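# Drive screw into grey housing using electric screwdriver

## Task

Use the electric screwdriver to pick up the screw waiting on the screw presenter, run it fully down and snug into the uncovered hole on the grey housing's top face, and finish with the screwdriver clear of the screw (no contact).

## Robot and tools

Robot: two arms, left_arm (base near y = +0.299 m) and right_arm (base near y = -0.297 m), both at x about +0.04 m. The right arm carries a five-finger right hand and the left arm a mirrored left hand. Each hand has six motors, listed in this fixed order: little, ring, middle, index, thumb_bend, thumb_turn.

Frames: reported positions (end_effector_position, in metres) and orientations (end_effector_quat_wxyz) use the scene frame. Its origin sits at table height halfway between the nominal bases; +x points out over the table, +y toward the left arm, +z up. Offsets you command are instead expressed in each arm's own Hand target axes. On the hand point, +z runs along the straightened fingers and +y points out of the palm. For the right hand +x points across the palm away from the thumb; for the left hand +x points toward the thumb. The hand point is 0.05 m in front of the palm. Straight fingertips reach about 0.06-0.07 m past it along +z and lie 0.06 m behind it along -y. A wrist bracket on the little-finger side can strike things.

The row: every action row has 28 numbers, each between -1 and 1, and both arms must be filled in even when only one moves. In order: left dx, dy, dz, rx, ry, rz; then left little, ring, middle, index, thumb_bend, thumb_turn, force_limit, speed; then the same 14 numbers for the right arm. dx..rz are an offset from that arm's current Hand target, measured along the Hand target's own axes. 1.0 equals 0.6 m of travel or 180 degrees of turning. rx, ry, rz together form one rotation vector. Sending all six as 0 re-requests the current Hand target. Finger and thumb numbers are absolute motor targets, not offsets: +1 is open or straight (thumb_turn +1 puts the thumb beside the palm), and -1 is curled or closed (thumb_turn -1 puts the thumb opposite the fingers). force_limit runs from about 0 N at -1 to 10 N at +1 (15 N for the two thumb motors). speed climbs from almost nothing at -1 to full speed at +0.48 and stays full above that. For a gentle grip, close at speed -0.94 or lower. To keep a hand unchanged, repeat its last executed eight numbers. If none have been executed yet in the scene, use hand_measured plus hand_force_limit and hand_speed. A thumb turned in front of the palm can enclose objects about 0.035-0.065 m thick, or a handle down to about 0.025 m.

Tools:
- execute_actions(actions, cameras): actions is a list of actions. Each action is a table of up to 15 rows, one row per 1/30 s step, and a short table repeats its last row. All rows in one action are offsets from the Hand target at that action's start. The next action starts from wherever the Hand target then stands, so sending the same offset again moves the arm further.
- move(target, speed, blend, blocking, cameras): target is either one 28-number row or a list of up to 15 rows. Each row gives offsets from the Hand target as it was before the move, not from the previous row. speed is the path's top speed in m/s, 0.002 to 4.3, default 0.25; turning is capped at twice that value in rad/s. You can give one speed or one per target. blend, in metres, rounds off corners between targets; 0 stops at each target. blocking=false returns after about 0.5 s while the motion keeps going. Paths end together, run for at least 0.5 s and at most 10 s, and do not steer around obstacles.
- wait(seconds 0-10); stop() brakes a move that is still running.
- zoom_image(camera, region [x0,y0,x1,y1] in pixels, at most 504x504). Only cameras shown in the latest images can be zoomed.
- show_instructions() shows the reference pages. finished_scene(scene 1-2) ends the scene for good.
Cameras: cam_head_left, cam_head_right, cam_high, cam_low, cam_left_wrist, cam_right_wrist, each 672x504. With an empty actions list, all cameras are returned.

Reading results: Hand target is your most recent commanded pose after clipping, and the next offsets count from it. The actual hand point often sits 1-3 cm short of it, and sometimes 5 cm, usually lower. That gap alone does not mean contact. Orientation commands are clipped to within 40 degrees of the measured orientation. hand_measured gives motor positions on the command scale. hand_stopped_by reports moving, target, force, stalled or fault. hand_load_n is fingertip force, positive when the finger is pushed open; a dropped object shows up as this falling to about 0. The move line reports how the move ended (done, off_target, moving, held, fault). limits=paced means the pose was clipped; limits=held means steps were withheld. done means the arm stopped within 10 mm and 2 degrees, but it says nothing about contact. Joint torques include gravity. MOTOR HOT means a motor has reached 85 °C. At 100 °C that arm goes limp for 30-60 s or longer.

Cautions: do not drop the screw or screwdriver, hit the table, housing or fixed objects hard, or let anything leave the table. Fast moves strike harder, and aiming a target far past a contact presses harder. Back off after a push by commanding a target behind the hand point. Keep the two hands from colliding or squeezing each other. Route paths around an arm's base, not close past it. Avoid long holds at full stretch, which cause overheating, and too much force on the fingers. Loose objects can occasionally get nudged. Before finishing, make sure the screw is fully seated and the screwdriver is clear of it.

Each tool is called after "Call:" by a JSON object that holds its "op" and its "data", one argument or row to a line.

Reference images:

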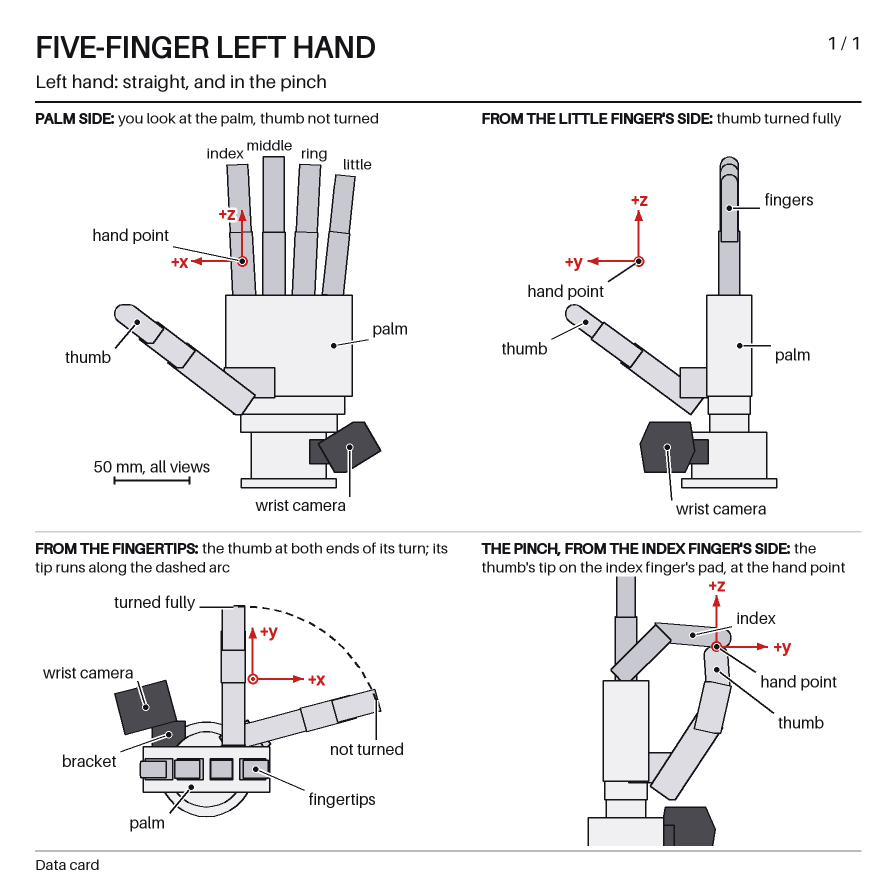

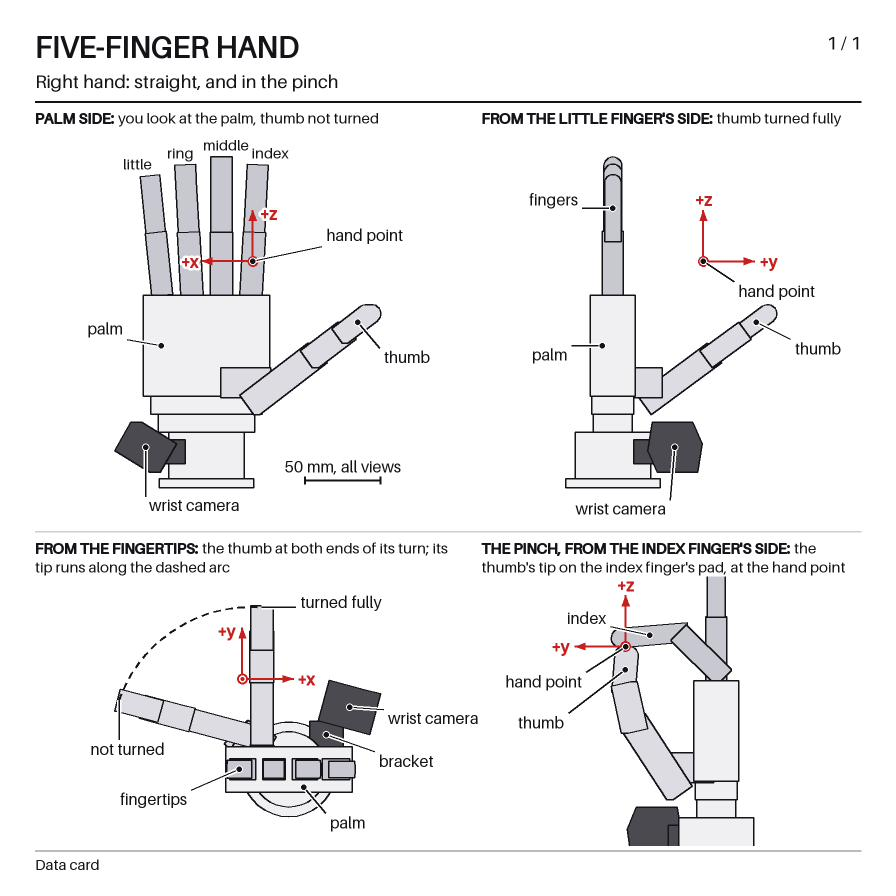

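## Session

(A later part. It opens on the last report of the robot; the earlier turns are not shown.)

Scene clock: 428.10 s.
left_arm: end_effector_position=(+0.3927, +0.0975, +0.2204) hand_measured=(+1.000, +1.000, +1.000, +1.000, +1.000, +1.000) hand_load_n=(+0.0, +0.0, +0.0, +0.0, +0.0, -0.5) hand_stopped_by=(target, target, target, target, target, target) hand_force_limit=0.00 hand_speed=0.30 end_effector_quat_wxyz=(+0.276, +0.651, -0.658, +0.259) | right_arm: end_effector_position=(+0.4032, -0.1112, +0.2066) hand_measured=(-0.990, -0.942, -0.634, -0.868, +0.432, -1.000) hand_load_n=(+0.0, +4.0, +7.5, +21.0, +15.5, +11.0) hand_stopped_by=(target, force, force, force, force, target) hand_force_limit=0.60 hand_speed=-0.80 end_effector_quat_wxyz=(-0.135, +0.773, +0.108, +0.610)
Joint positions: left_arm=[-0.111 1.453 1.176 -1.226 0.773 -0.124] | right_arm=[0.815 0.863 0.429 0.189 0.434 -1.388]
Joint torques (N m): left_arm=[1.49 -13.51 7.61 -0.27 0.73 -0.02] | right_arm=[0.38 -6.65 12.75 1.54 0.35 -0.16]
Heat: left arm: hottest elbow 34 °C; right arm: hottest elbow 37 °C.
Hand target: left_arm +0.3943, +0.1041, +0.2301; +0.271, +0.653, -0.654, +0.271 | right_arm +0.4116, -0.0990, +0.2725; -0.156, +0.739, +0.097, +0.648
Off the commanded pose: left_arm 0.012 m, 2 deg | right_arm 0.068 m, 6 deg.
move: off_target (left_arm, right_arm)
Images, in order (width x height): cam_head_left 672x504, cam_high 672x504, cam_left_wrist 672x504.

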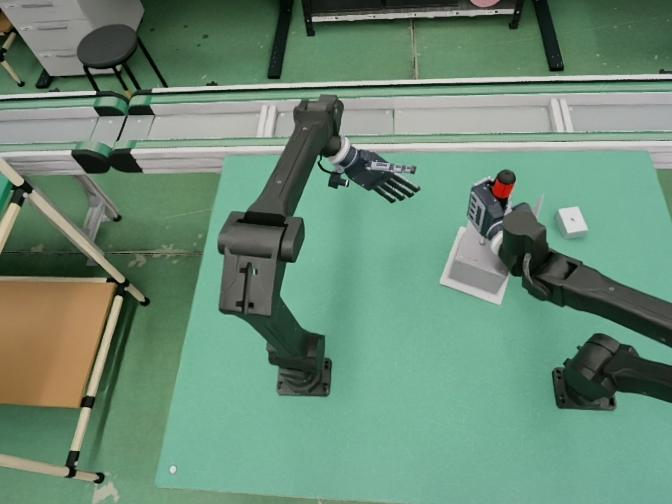

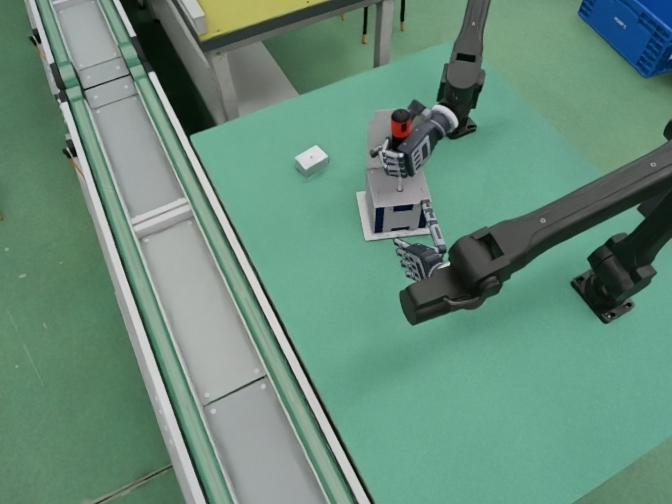

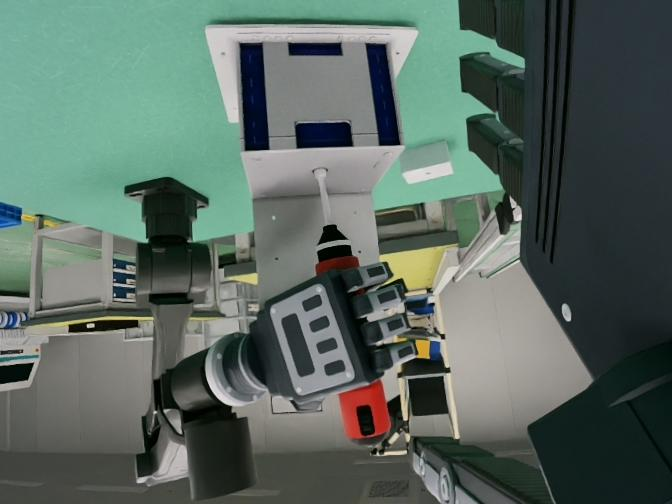

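Call:
{"op": "wait", "data": {
  "seconds": 0,
  "cameras": ["all"]
}}

Call:
{"op": "zoom_image", "data": {
  "camera": "cam_low",
  "region": [190, 180, 350, 320]
}}

Call:
{"op": "zoom_image", "data": {
  "camera": "cam_high",
  "region": [340, 70, 500, 250]
}}

Call:
{"op": "zoom_image", "data": {
  "camera": "cam_head_right",
  "region": [420, 150, 580, 310]
}}

Call:
{"op": "zoom_image", "data": {
  "camera": "cam_left_wrist",
  "region": [130, 120, 450, 500]
}}

Scene clock: 431.20 s.
left_arm: end_effector_position=(+0.3927, +0.0975, +0.2204) hand_measured=(+1.000, +1.000, +1.000, +1.000, +1.000, +1.000) hand_load_n=(+0.0, +0.0, +0.0, +0.0, +0.0, +0.0) hand_stopped_by=(target, target, target, target, target, target) hand_force_limit=0.00 hand_speed=0.30 end_effector_quat_wxyz=(+0.276, +0.651, -0.658, +0.259) | right_arm: end_effector_position=(+0.4032, -0.1112, +0.2066) hand_measured=(-0.990, -0.942, -0.634, -0.868, +0.432, -1.000) hand_load_n=(+0.5, +4.0, +7.0, +21.0, +15.0, +11.5) hand_stopped_by=(target, force, force, force, force, target) hand_force_limit=0.60 hand_speed=-0.80 end_effector_quat_wxyz=(-0.135, +0.773, +0.108, +0.610)
Joint positions: left_arm=[-0.111 1.453 1.176 -1.226 0.773 -0.124] | right_arm=[0.815 0.863 0.429 0.189 0.434 -1.388]
Joint torques (N m): left_arm=[1.67 -13.68 7.54 -0.36 0.74 -0.01] | right_arm=[0.32 -6.59 12.74 1.57 0.34 -0.16]
Heat: left arm: hottest elbow 34 °C; right arm: hottest elbow 37 °C.
Hand target: left_arm +0.3943, +0.1041, +0.2301; +0.271, +0.653, -0.654, +0.271 | right_arm +0.4116, -0.0990, +0.2725; -0.156, +0.739, +0.097, +0.648
Off the commanded pose: left_arm 0.012 m, 2 deg | right_arm 0.068 m, 6 deg.

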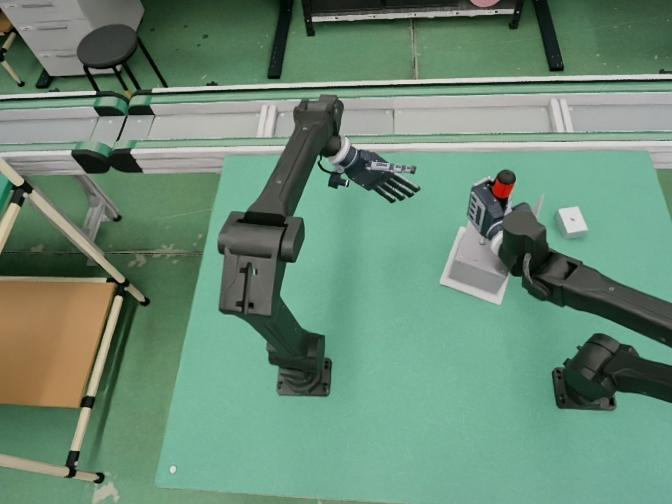

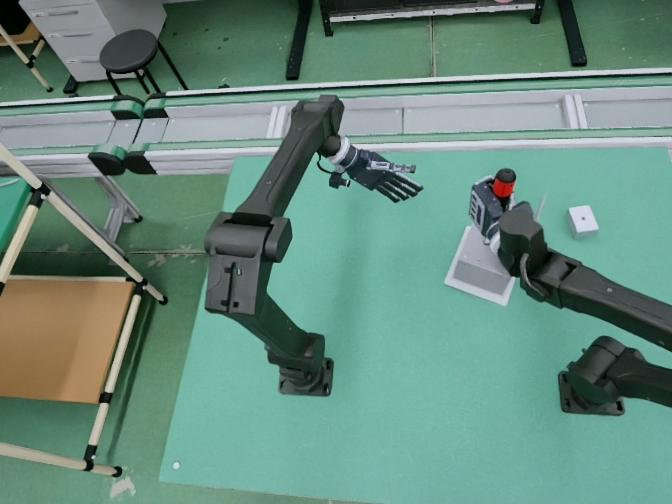

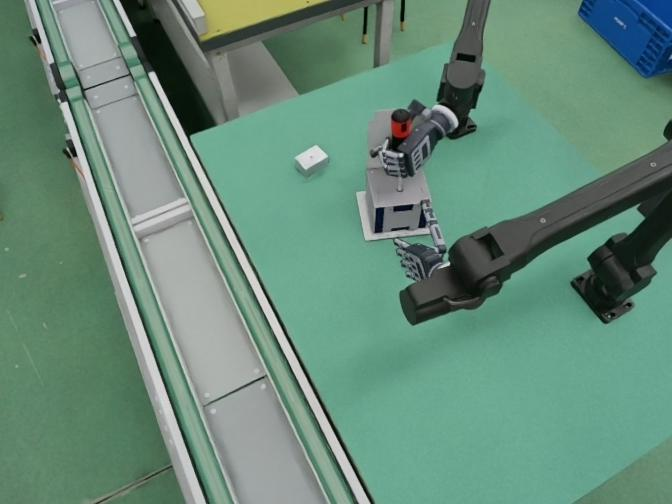

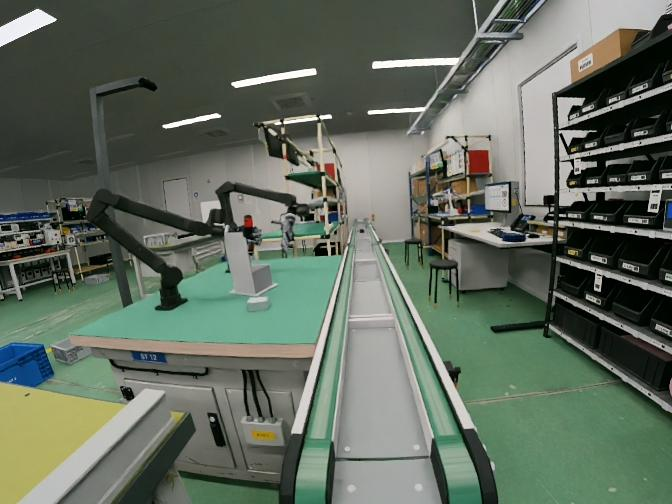

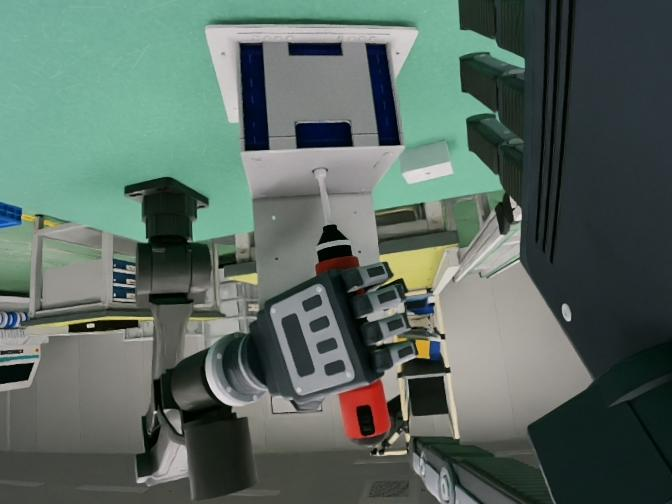

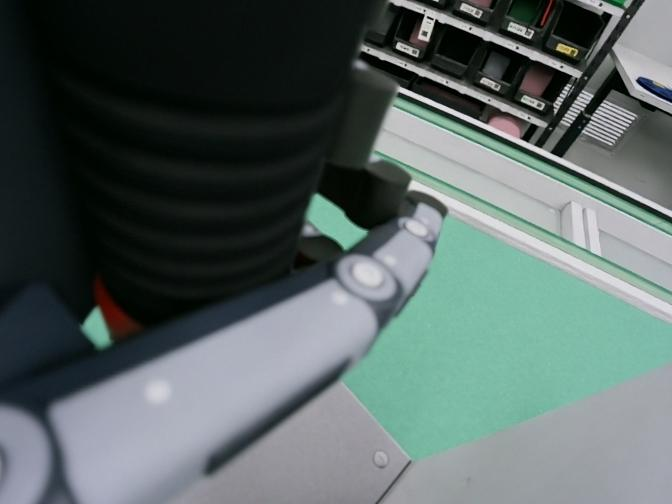

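Scaled by 3.150.

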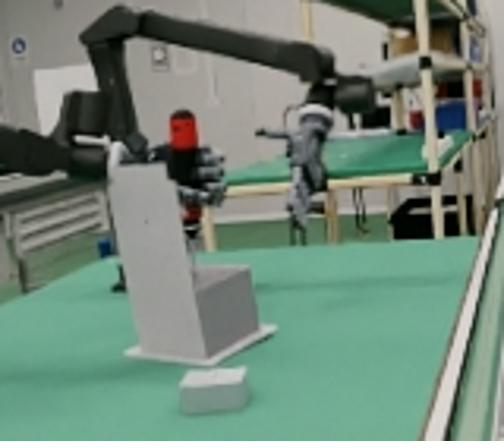

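Scaled by 2.800.

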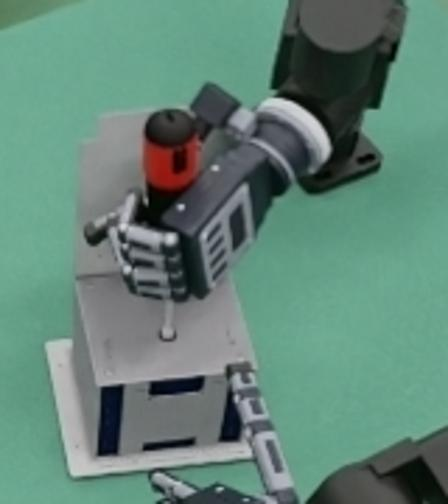

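Scaled by 3.150.

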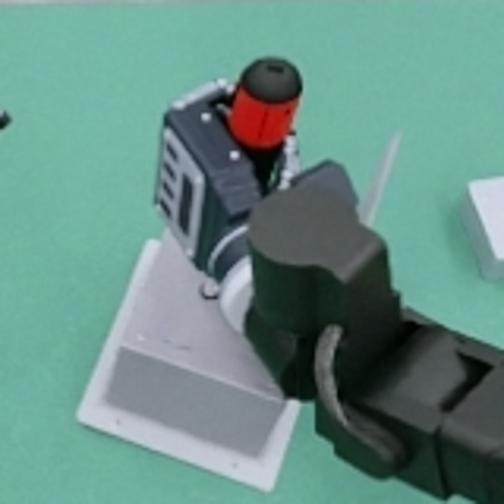

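Scaled by 1.326.

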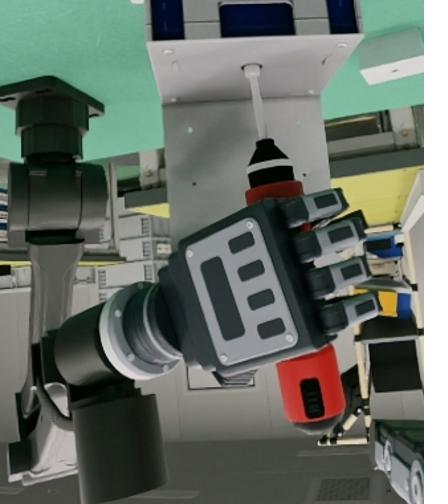

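Call:
{"op": "move", "data": {
  "target": [0,0,0,0,0,0,1,1,1,1,1,1,0,0.3,-0.0605,-0.0087,-0.0048,0,0,0,-0.99,-0.99,-0.99,-0.99,-0.03,-1,0.6,-0.8],
  "speed": 0.05,
  "cameras": ["cam_high","cam_left_wrist","cam_head_left","cam_low"]
}}

Call:
{"op": "zoom_image", "data": {
  "camera": "cam_left_wrist",
  "region": [260, 140, 420, 460]
}}

Call:
{"op": "zoom_image", "data": {
  "camera": "cam_high",
  "region": [350, 85, 460, 215]
}}

Call:
{"op": "zoom_image", "data": {
  "camera": "cam_low",
  "region": [190, 190, 310, 310]
}}

Call:
{"op": "zoom_image", "data": {
  "camera": "cam_head_left",
  "region": [430, 150, 570, 310]
}}

Scene clock: 444.43 s.
left_arm: end_effector_position=(+0.3927, +0.0975, +0.2204) hand_measured=(+1.000, +1.000, +1.000, +1.000, +1.000, +1.000) hand_load_n=(+0.0, -0.5, +0.0, +0.0, +0.0, +0.0) hand_stopped_by=(target, target, target, target, target, target) hand_force_limit=0.00 hand_speed=0.30 end_effector_quat_wxyz=(+0.276, +0.651, -0.658, +0.259) | right_arm: end_effector_position=(+0.4020, -0.1059, +0.2026) hand_measured=(-0.990, -0.942, -0.634, -0.868, +0.432, -1.000) hand_load_n=(+0.0, +5.0, +7.5, +20.0, +15.5, +10.0) hand_stopped_by=(target, force, force, force, force, target) hand_force_limit=0.60 hand_speed=-0.80 end_effector_quat_wxyz=(-0.134, +0.768, +0.102, +0.618)
Joint positions: left_arm=[-0.111 1.453 1.176 -1.226 0.773 -0.124] | right_arm=[0.842 0.893 0.417 0.251 0.475 -1.385]
Joint torques (N m): left_arm=[1.03 -13.51 7.57 -0.31 0.75 -0.02] | right_arm=[1.9 -4.84 8.5 3.71 0.4 -0.13]
Heat: left arm: hottest elbow 34 °C; right arm: hottest elbow 38 °C.
Hand target: left_arm +0.3943, +0.1041, +0.2301; +0.271, +0.653, -0.654, +0.271 | right_arm +0.4020, -0.0930, +0.2375; -0.156, +0.739, +0.097, +0.648
Off the commanded pose: left_arm 0.012 m, 2 deg | right_arm 0.037 m, 5 deg.
move: off_target (left_arm, right_arm)
Images, in order (width x height): cam_head_left 672x504, cam_high 672x504, cam_low 672x504, cam_left_wrist 672x504.

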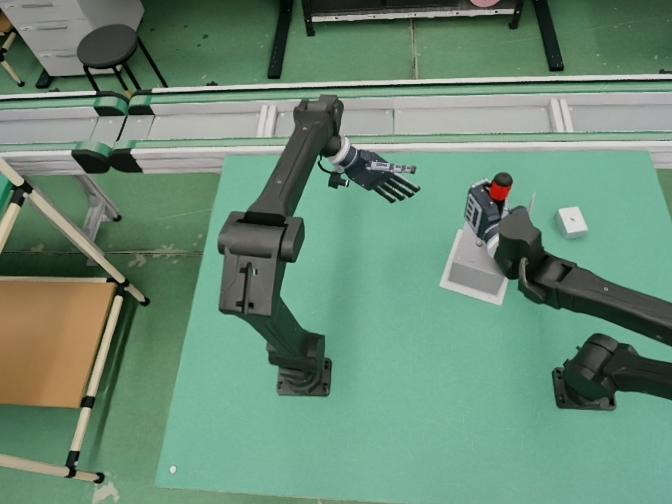

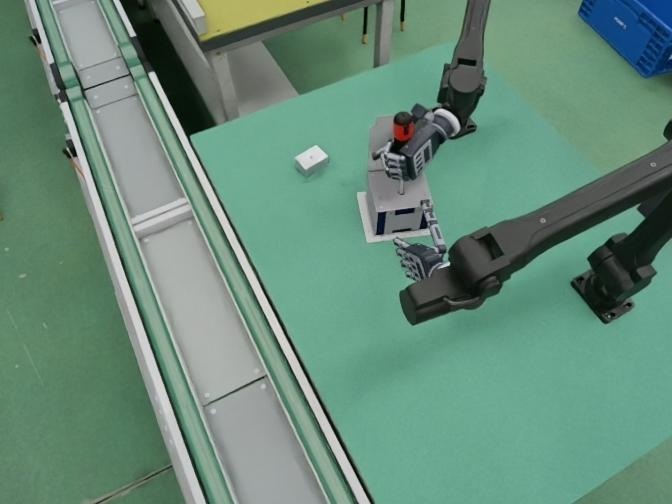

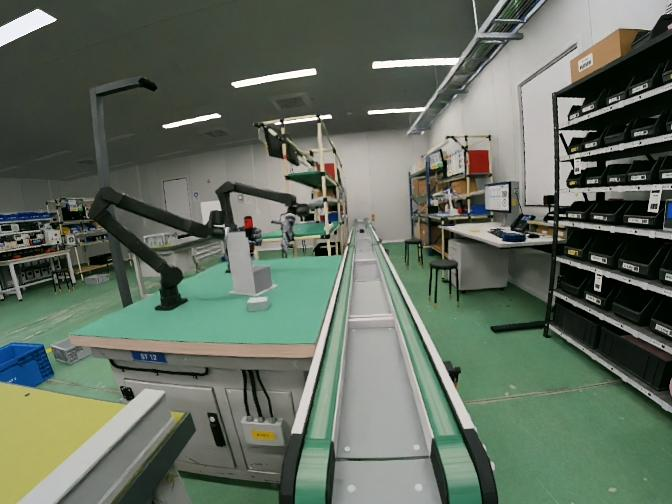

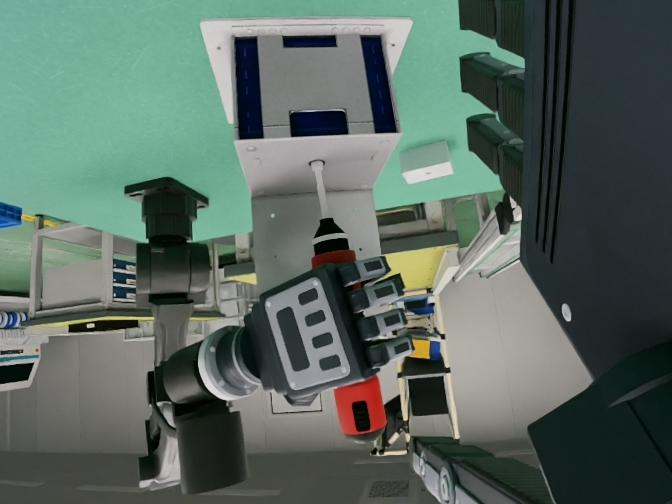

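Scaled by 1.575.

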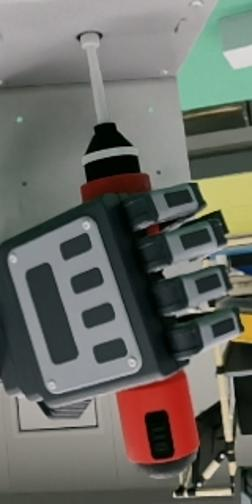

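Scaled by 3.877.

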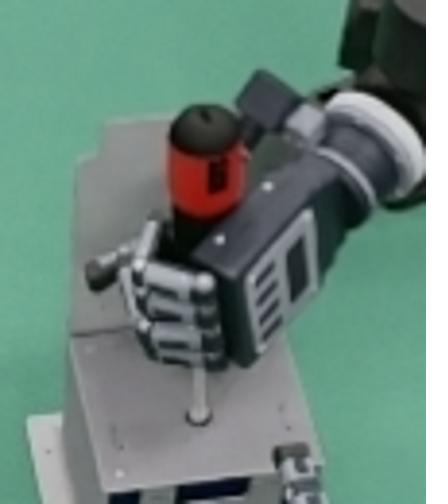

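Scaled by 4.200.

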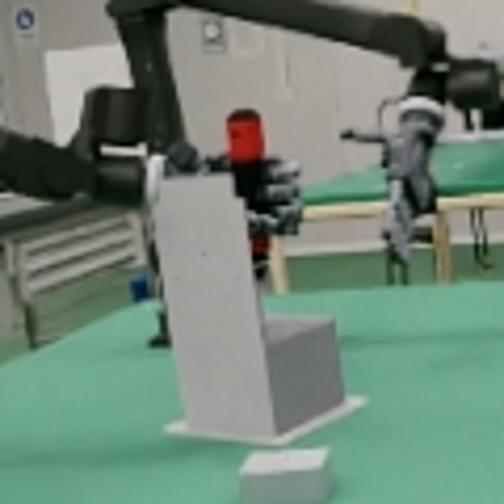

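Scaled by 3.150.

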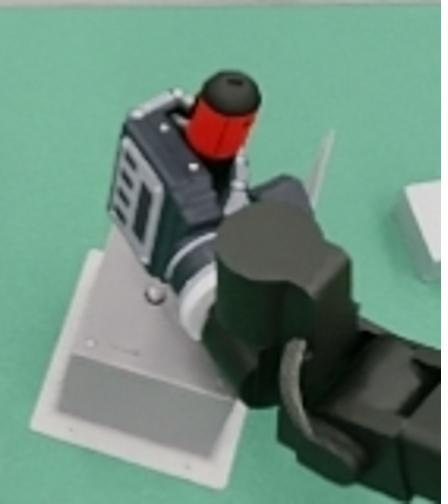

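Call:
{"op": "move", "data": {
  "target": [0,0,0,0,0,0,1,1,1,1,1,1,0,0.3,0.0023,-0.0226,-0.0027,-0.0027,0.0060,-0.0293,-0.99,-0.99,-0.99,-0.99,-0.03,-1,0.6,-0.8],
  "speed": 0.06,
  "cameras": ["cam_high","cam_left_wrist","cam_head_left","cam_low"]
}}

Call:
{"op": "zoom_image", "data": {
  "camera": "cam_left_wrist",
  "region": [260, 140, 420, 460]
}}

Call:
{"op": "zoom_image", "data": {
  "camera": "cam_high",
  "region": [350, 85, 460, 215]
}}

Call:
{"op": "zoom_image", "data": {
  "camera": "cam_head_left",
  "region": [430, 150, 570, 310]
}}

Scene clock: 449.57 s.
left_arm: end_effector_position=(+0.3927, +0.0975, +0.2204) hand_measured=(+1.000, +1.000, +1.000, +1.000, +1.000, +1.000) hand_load_n=(+0.0, +0.0, +0.0, -0.5, +0.0, +0.0) hand_stopped_by=(target, target, target, target, target, target) hand_force_limit=0.00 hand_speed=0.30 end_effector_quat_wxyz=(+0.276, +0.651, -0.658, +0.259) | right_arm: end_effector_position=(+0.3948, -0.0926, +0.2132) hand_measured=(-0.990, -0.942, -0.634, -0.868, +0.432, -1.000) hand_load_n=(+0.0, +9.0, +7.5, +17.0, +15.5, +6.5) hand_stopped_by=(target, force, force, force, force, target) hand_force_limit=0.60 hand_speed=-0.80 end_effector_quat_wxyz=(-0.108, +0.752, +0.129, +0.638)
Joint positions: left_arm=[-0.111 1.453 1.176 -1.226 0.773 -0.124] | right_arm=[0.917 0.918 0.418 0.306 0.558 -1.469]
Joint torques (N m): left_arm=[1.38 -13.16 7.6 -0.4 0.74 -0.04] | right_arm=[1.2 -3.49 8.36 3.78 0.28 -0.2]
Heat: left arm: hottest elbow 34 °C; right arm: hottest elbow 37 °C.
Hand target: left_arm +0.3943, +0.1041, +0.2301; +0.271, +0.653, -0.654, +0.271 | right_arm +0.3960, -0.0810, +0.2404; -0.124, +0.728, +0.127, +0.662
Off the commanded pose: left_arm 0.012 m, 2 deg | right_arm 0.030 m, 4 deg.
move: off_target (left_arm, right_arm)
Images, in order (width x height): cam_head_left 672x504, cam_high 672x504, cam_low 672x504, cam_left_wrist 672x504.

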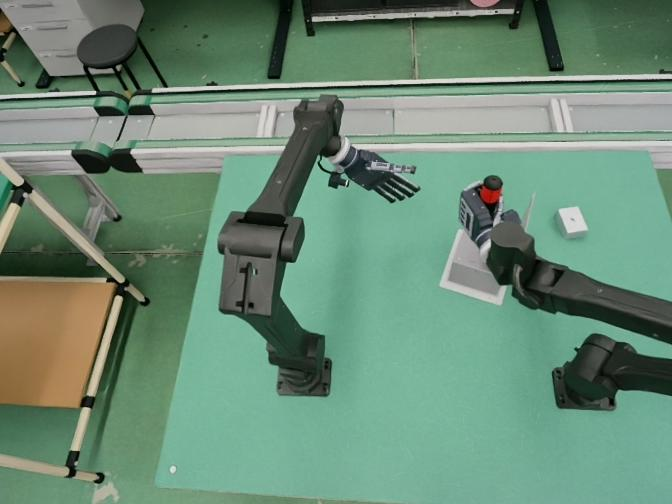

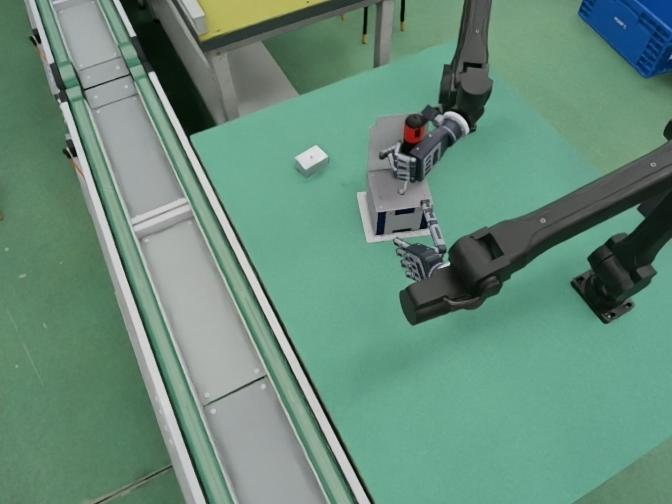

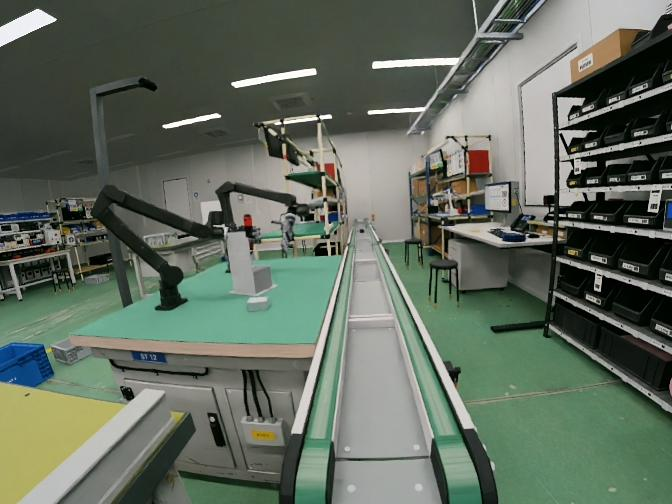

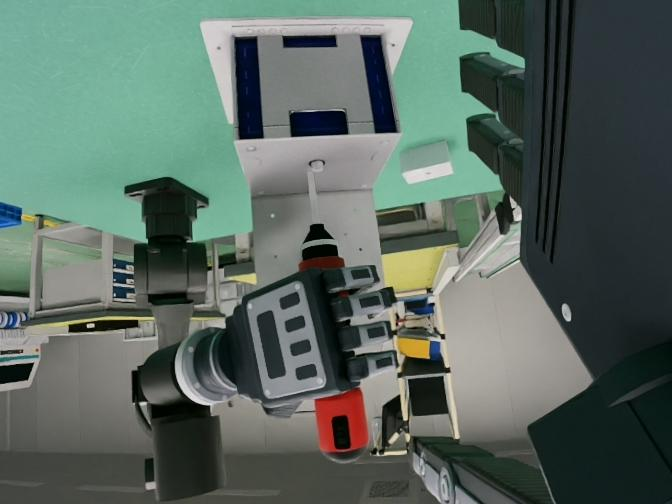

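Scaled by 1.575.

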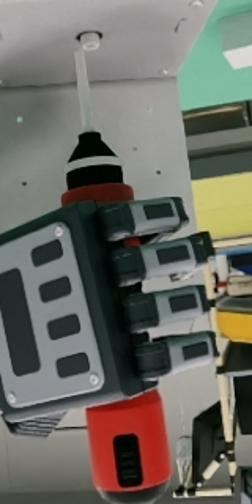

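Scaled by 3.877.

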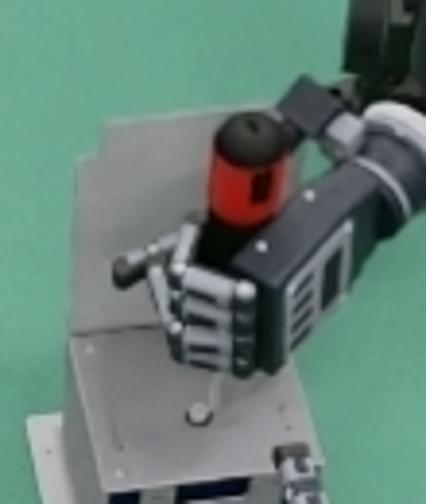

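Scaled by 3.150.

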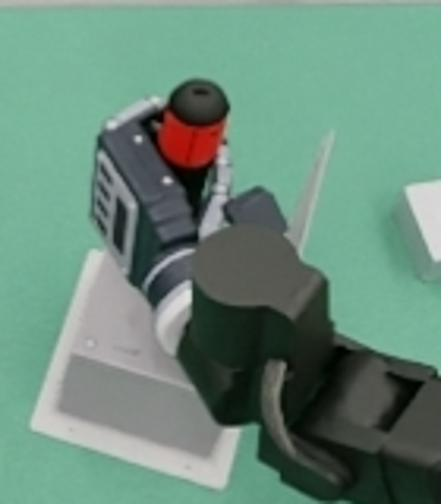

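Call:
{"op": "zoom_image", "data": {
  "camera": "cam_left_wrist",
  "region": [299, 146, 335, 182]
}}

Call:
{"op": "zoom_image", "data": {
  "camera": "cam_high",
  "region": [386, 174, 416, 204]
}}

Scaled by 14.000.

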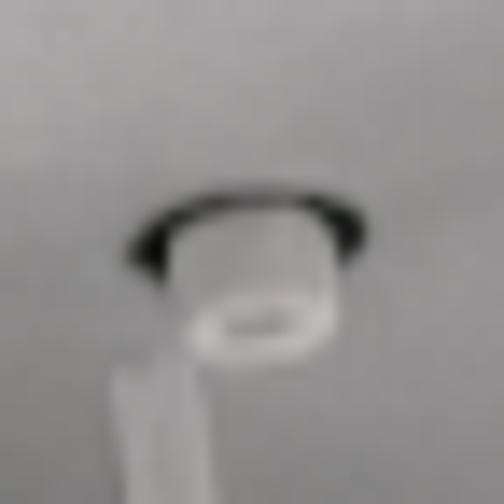

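Scaled by 16.800.

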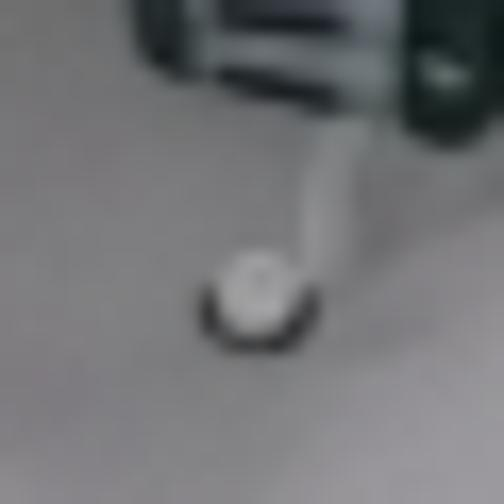

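Call:
{"op": "move", "data": {
  "target": [
    [0,0,0,0,0,0,1,1,1,1,1,1,0,0.3,0.0664,-0.0008,-0.0061,0,0,0,-0.99,-0.99,-0.99,-0.99,-0.03,-1,0.6,-0.8],
    [0,0,0,0,0,0,1,1,1,1,1,1,0,0.3,0.2654,-0.0033,-0.0246,0,0,0,-0.99,-0.99,-0.99,-0.99,-0.03,-1,0.6,-0.8]
  ],
  "speed": [0.08,0.15],
  "blend": [0.02,0],
  "cameras": ["all"]
}}

Call:
{"op": "zoom_image", "data": {
  "camera": "cam_left_wrist",
  "region": [299, 146, 335, 182]
}}

Scene clock: 457.07 s.
left_arm: end_effector_position=(+0.3927, +0.0975, +0.2204) hand_measured=(+1.000, +1.000, +1.000, +1.000, +1.000, +1.000) hand_load_n=(+0.0, +0.0, +0.0, +0.0, +0.0, +0.0) hand_stopped_by=(target, target, target, target, target, target) hand_force_limit=0.00 hand_speed=0.30 end_effector_quat_wxyz=(+0.276, +0.651, -0.658, +0.259) | right_arm: end_effector_position=(+0.3964, -0.0913, +0.3438) hand_measured=(-0.990, -0.942, -0.634, -0.868, +0.432, -1.000) hand_load_n=(+0.0, +9.0, +7.5, +17.0, +15.5, +6.5) hand_stopped_by=(target, force, force, force, force, target) hand_force_limit=0.60 hand_speed=-0.80 end_effector_quat_wxyz=(-0.102, +0.755, +0.135, +0.634)
Joint positions: left_arm=[-0.111 1.453 1.176 -1.226 0.773 -0.124] | right_arm=[0.917 0.789 0.725 -0.145 0.56 -1.477]
Joint torques (N m): left_arm=[1.38 -13.57 7.57 -0.29 0.75 -0.03] | right_arm=[1.26 -3.19 13.48 1.96 0.25 -0.13]
Heat: left arm: hottest elbow 34 °C; right arm: hottest elbow 38 °C.
Hand target: left_arm +0.3943, +0.1041, +0.2301; +0.271, +0.653, -0.654, +0.271 | right_arm +0.3962, -0.0811, +0.4004; -0.124, +0.728, +0.127, +0.662
Off the commanded pose: left_arm 0.012 m, 2 deg | right_arm 0.058 m, 5 deg.
move: off_target (left_arm, right_arm)

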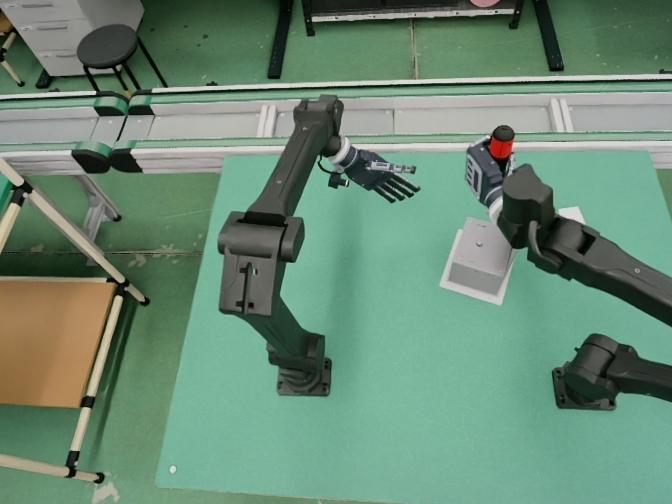

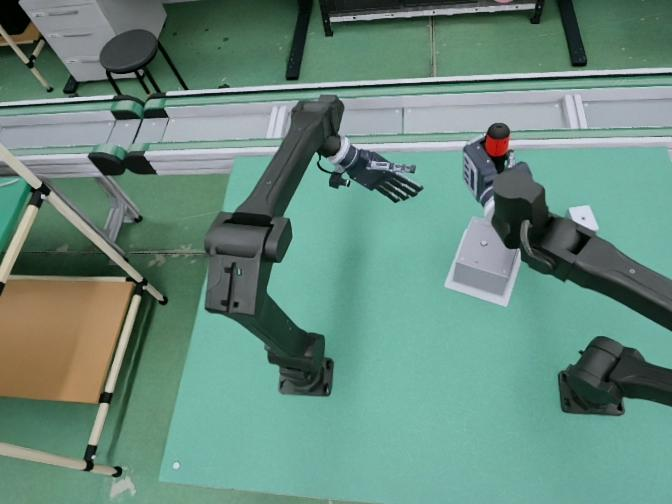

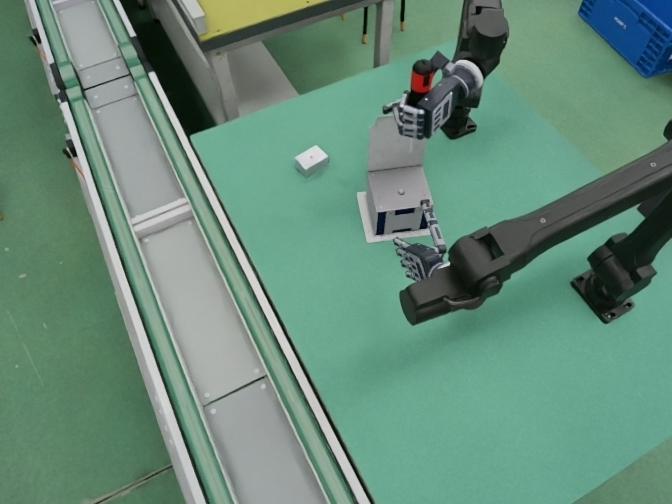

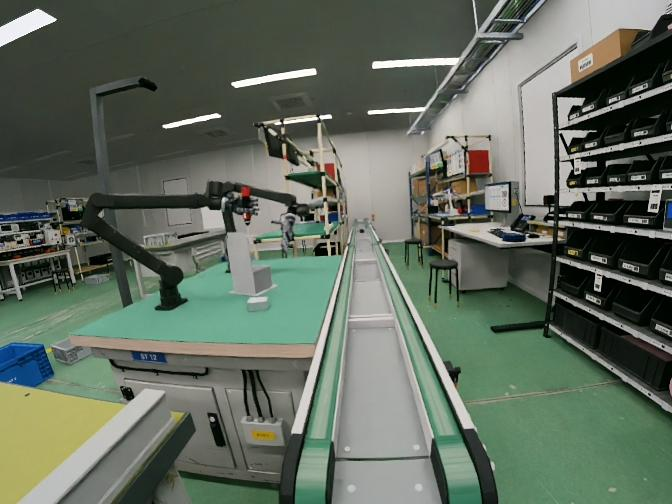

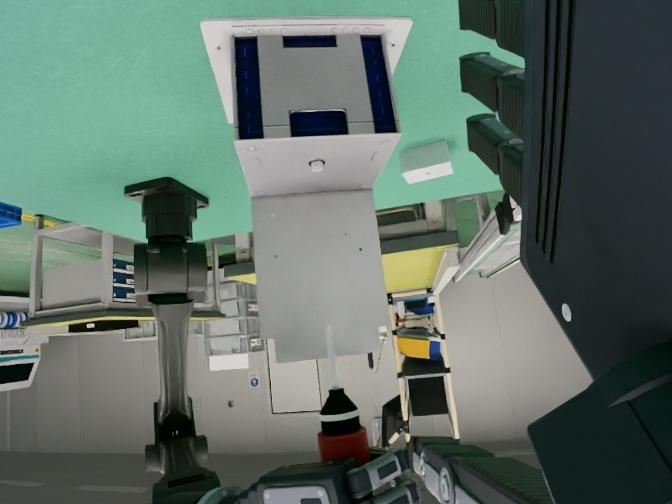

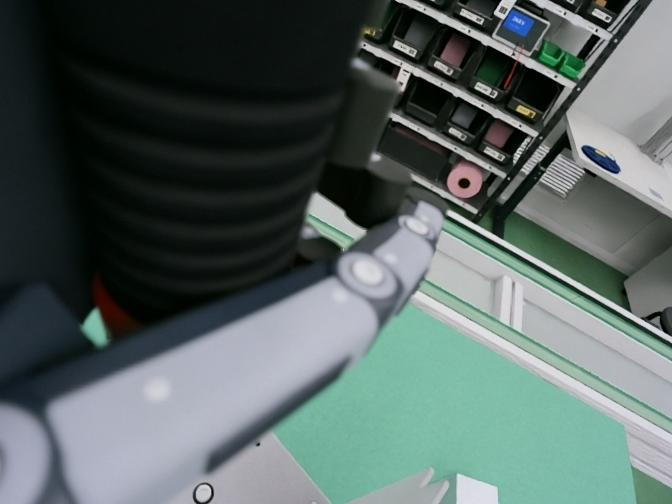

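Scaled by 14.000.

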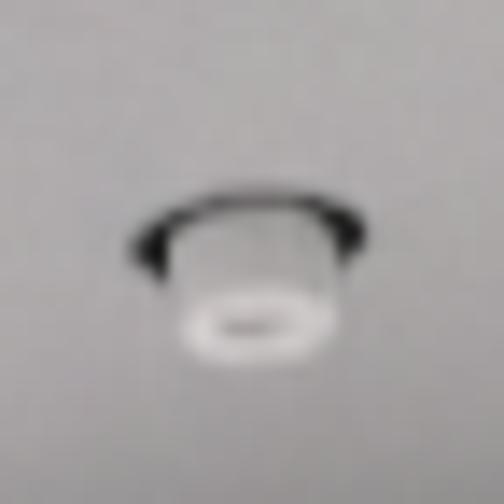

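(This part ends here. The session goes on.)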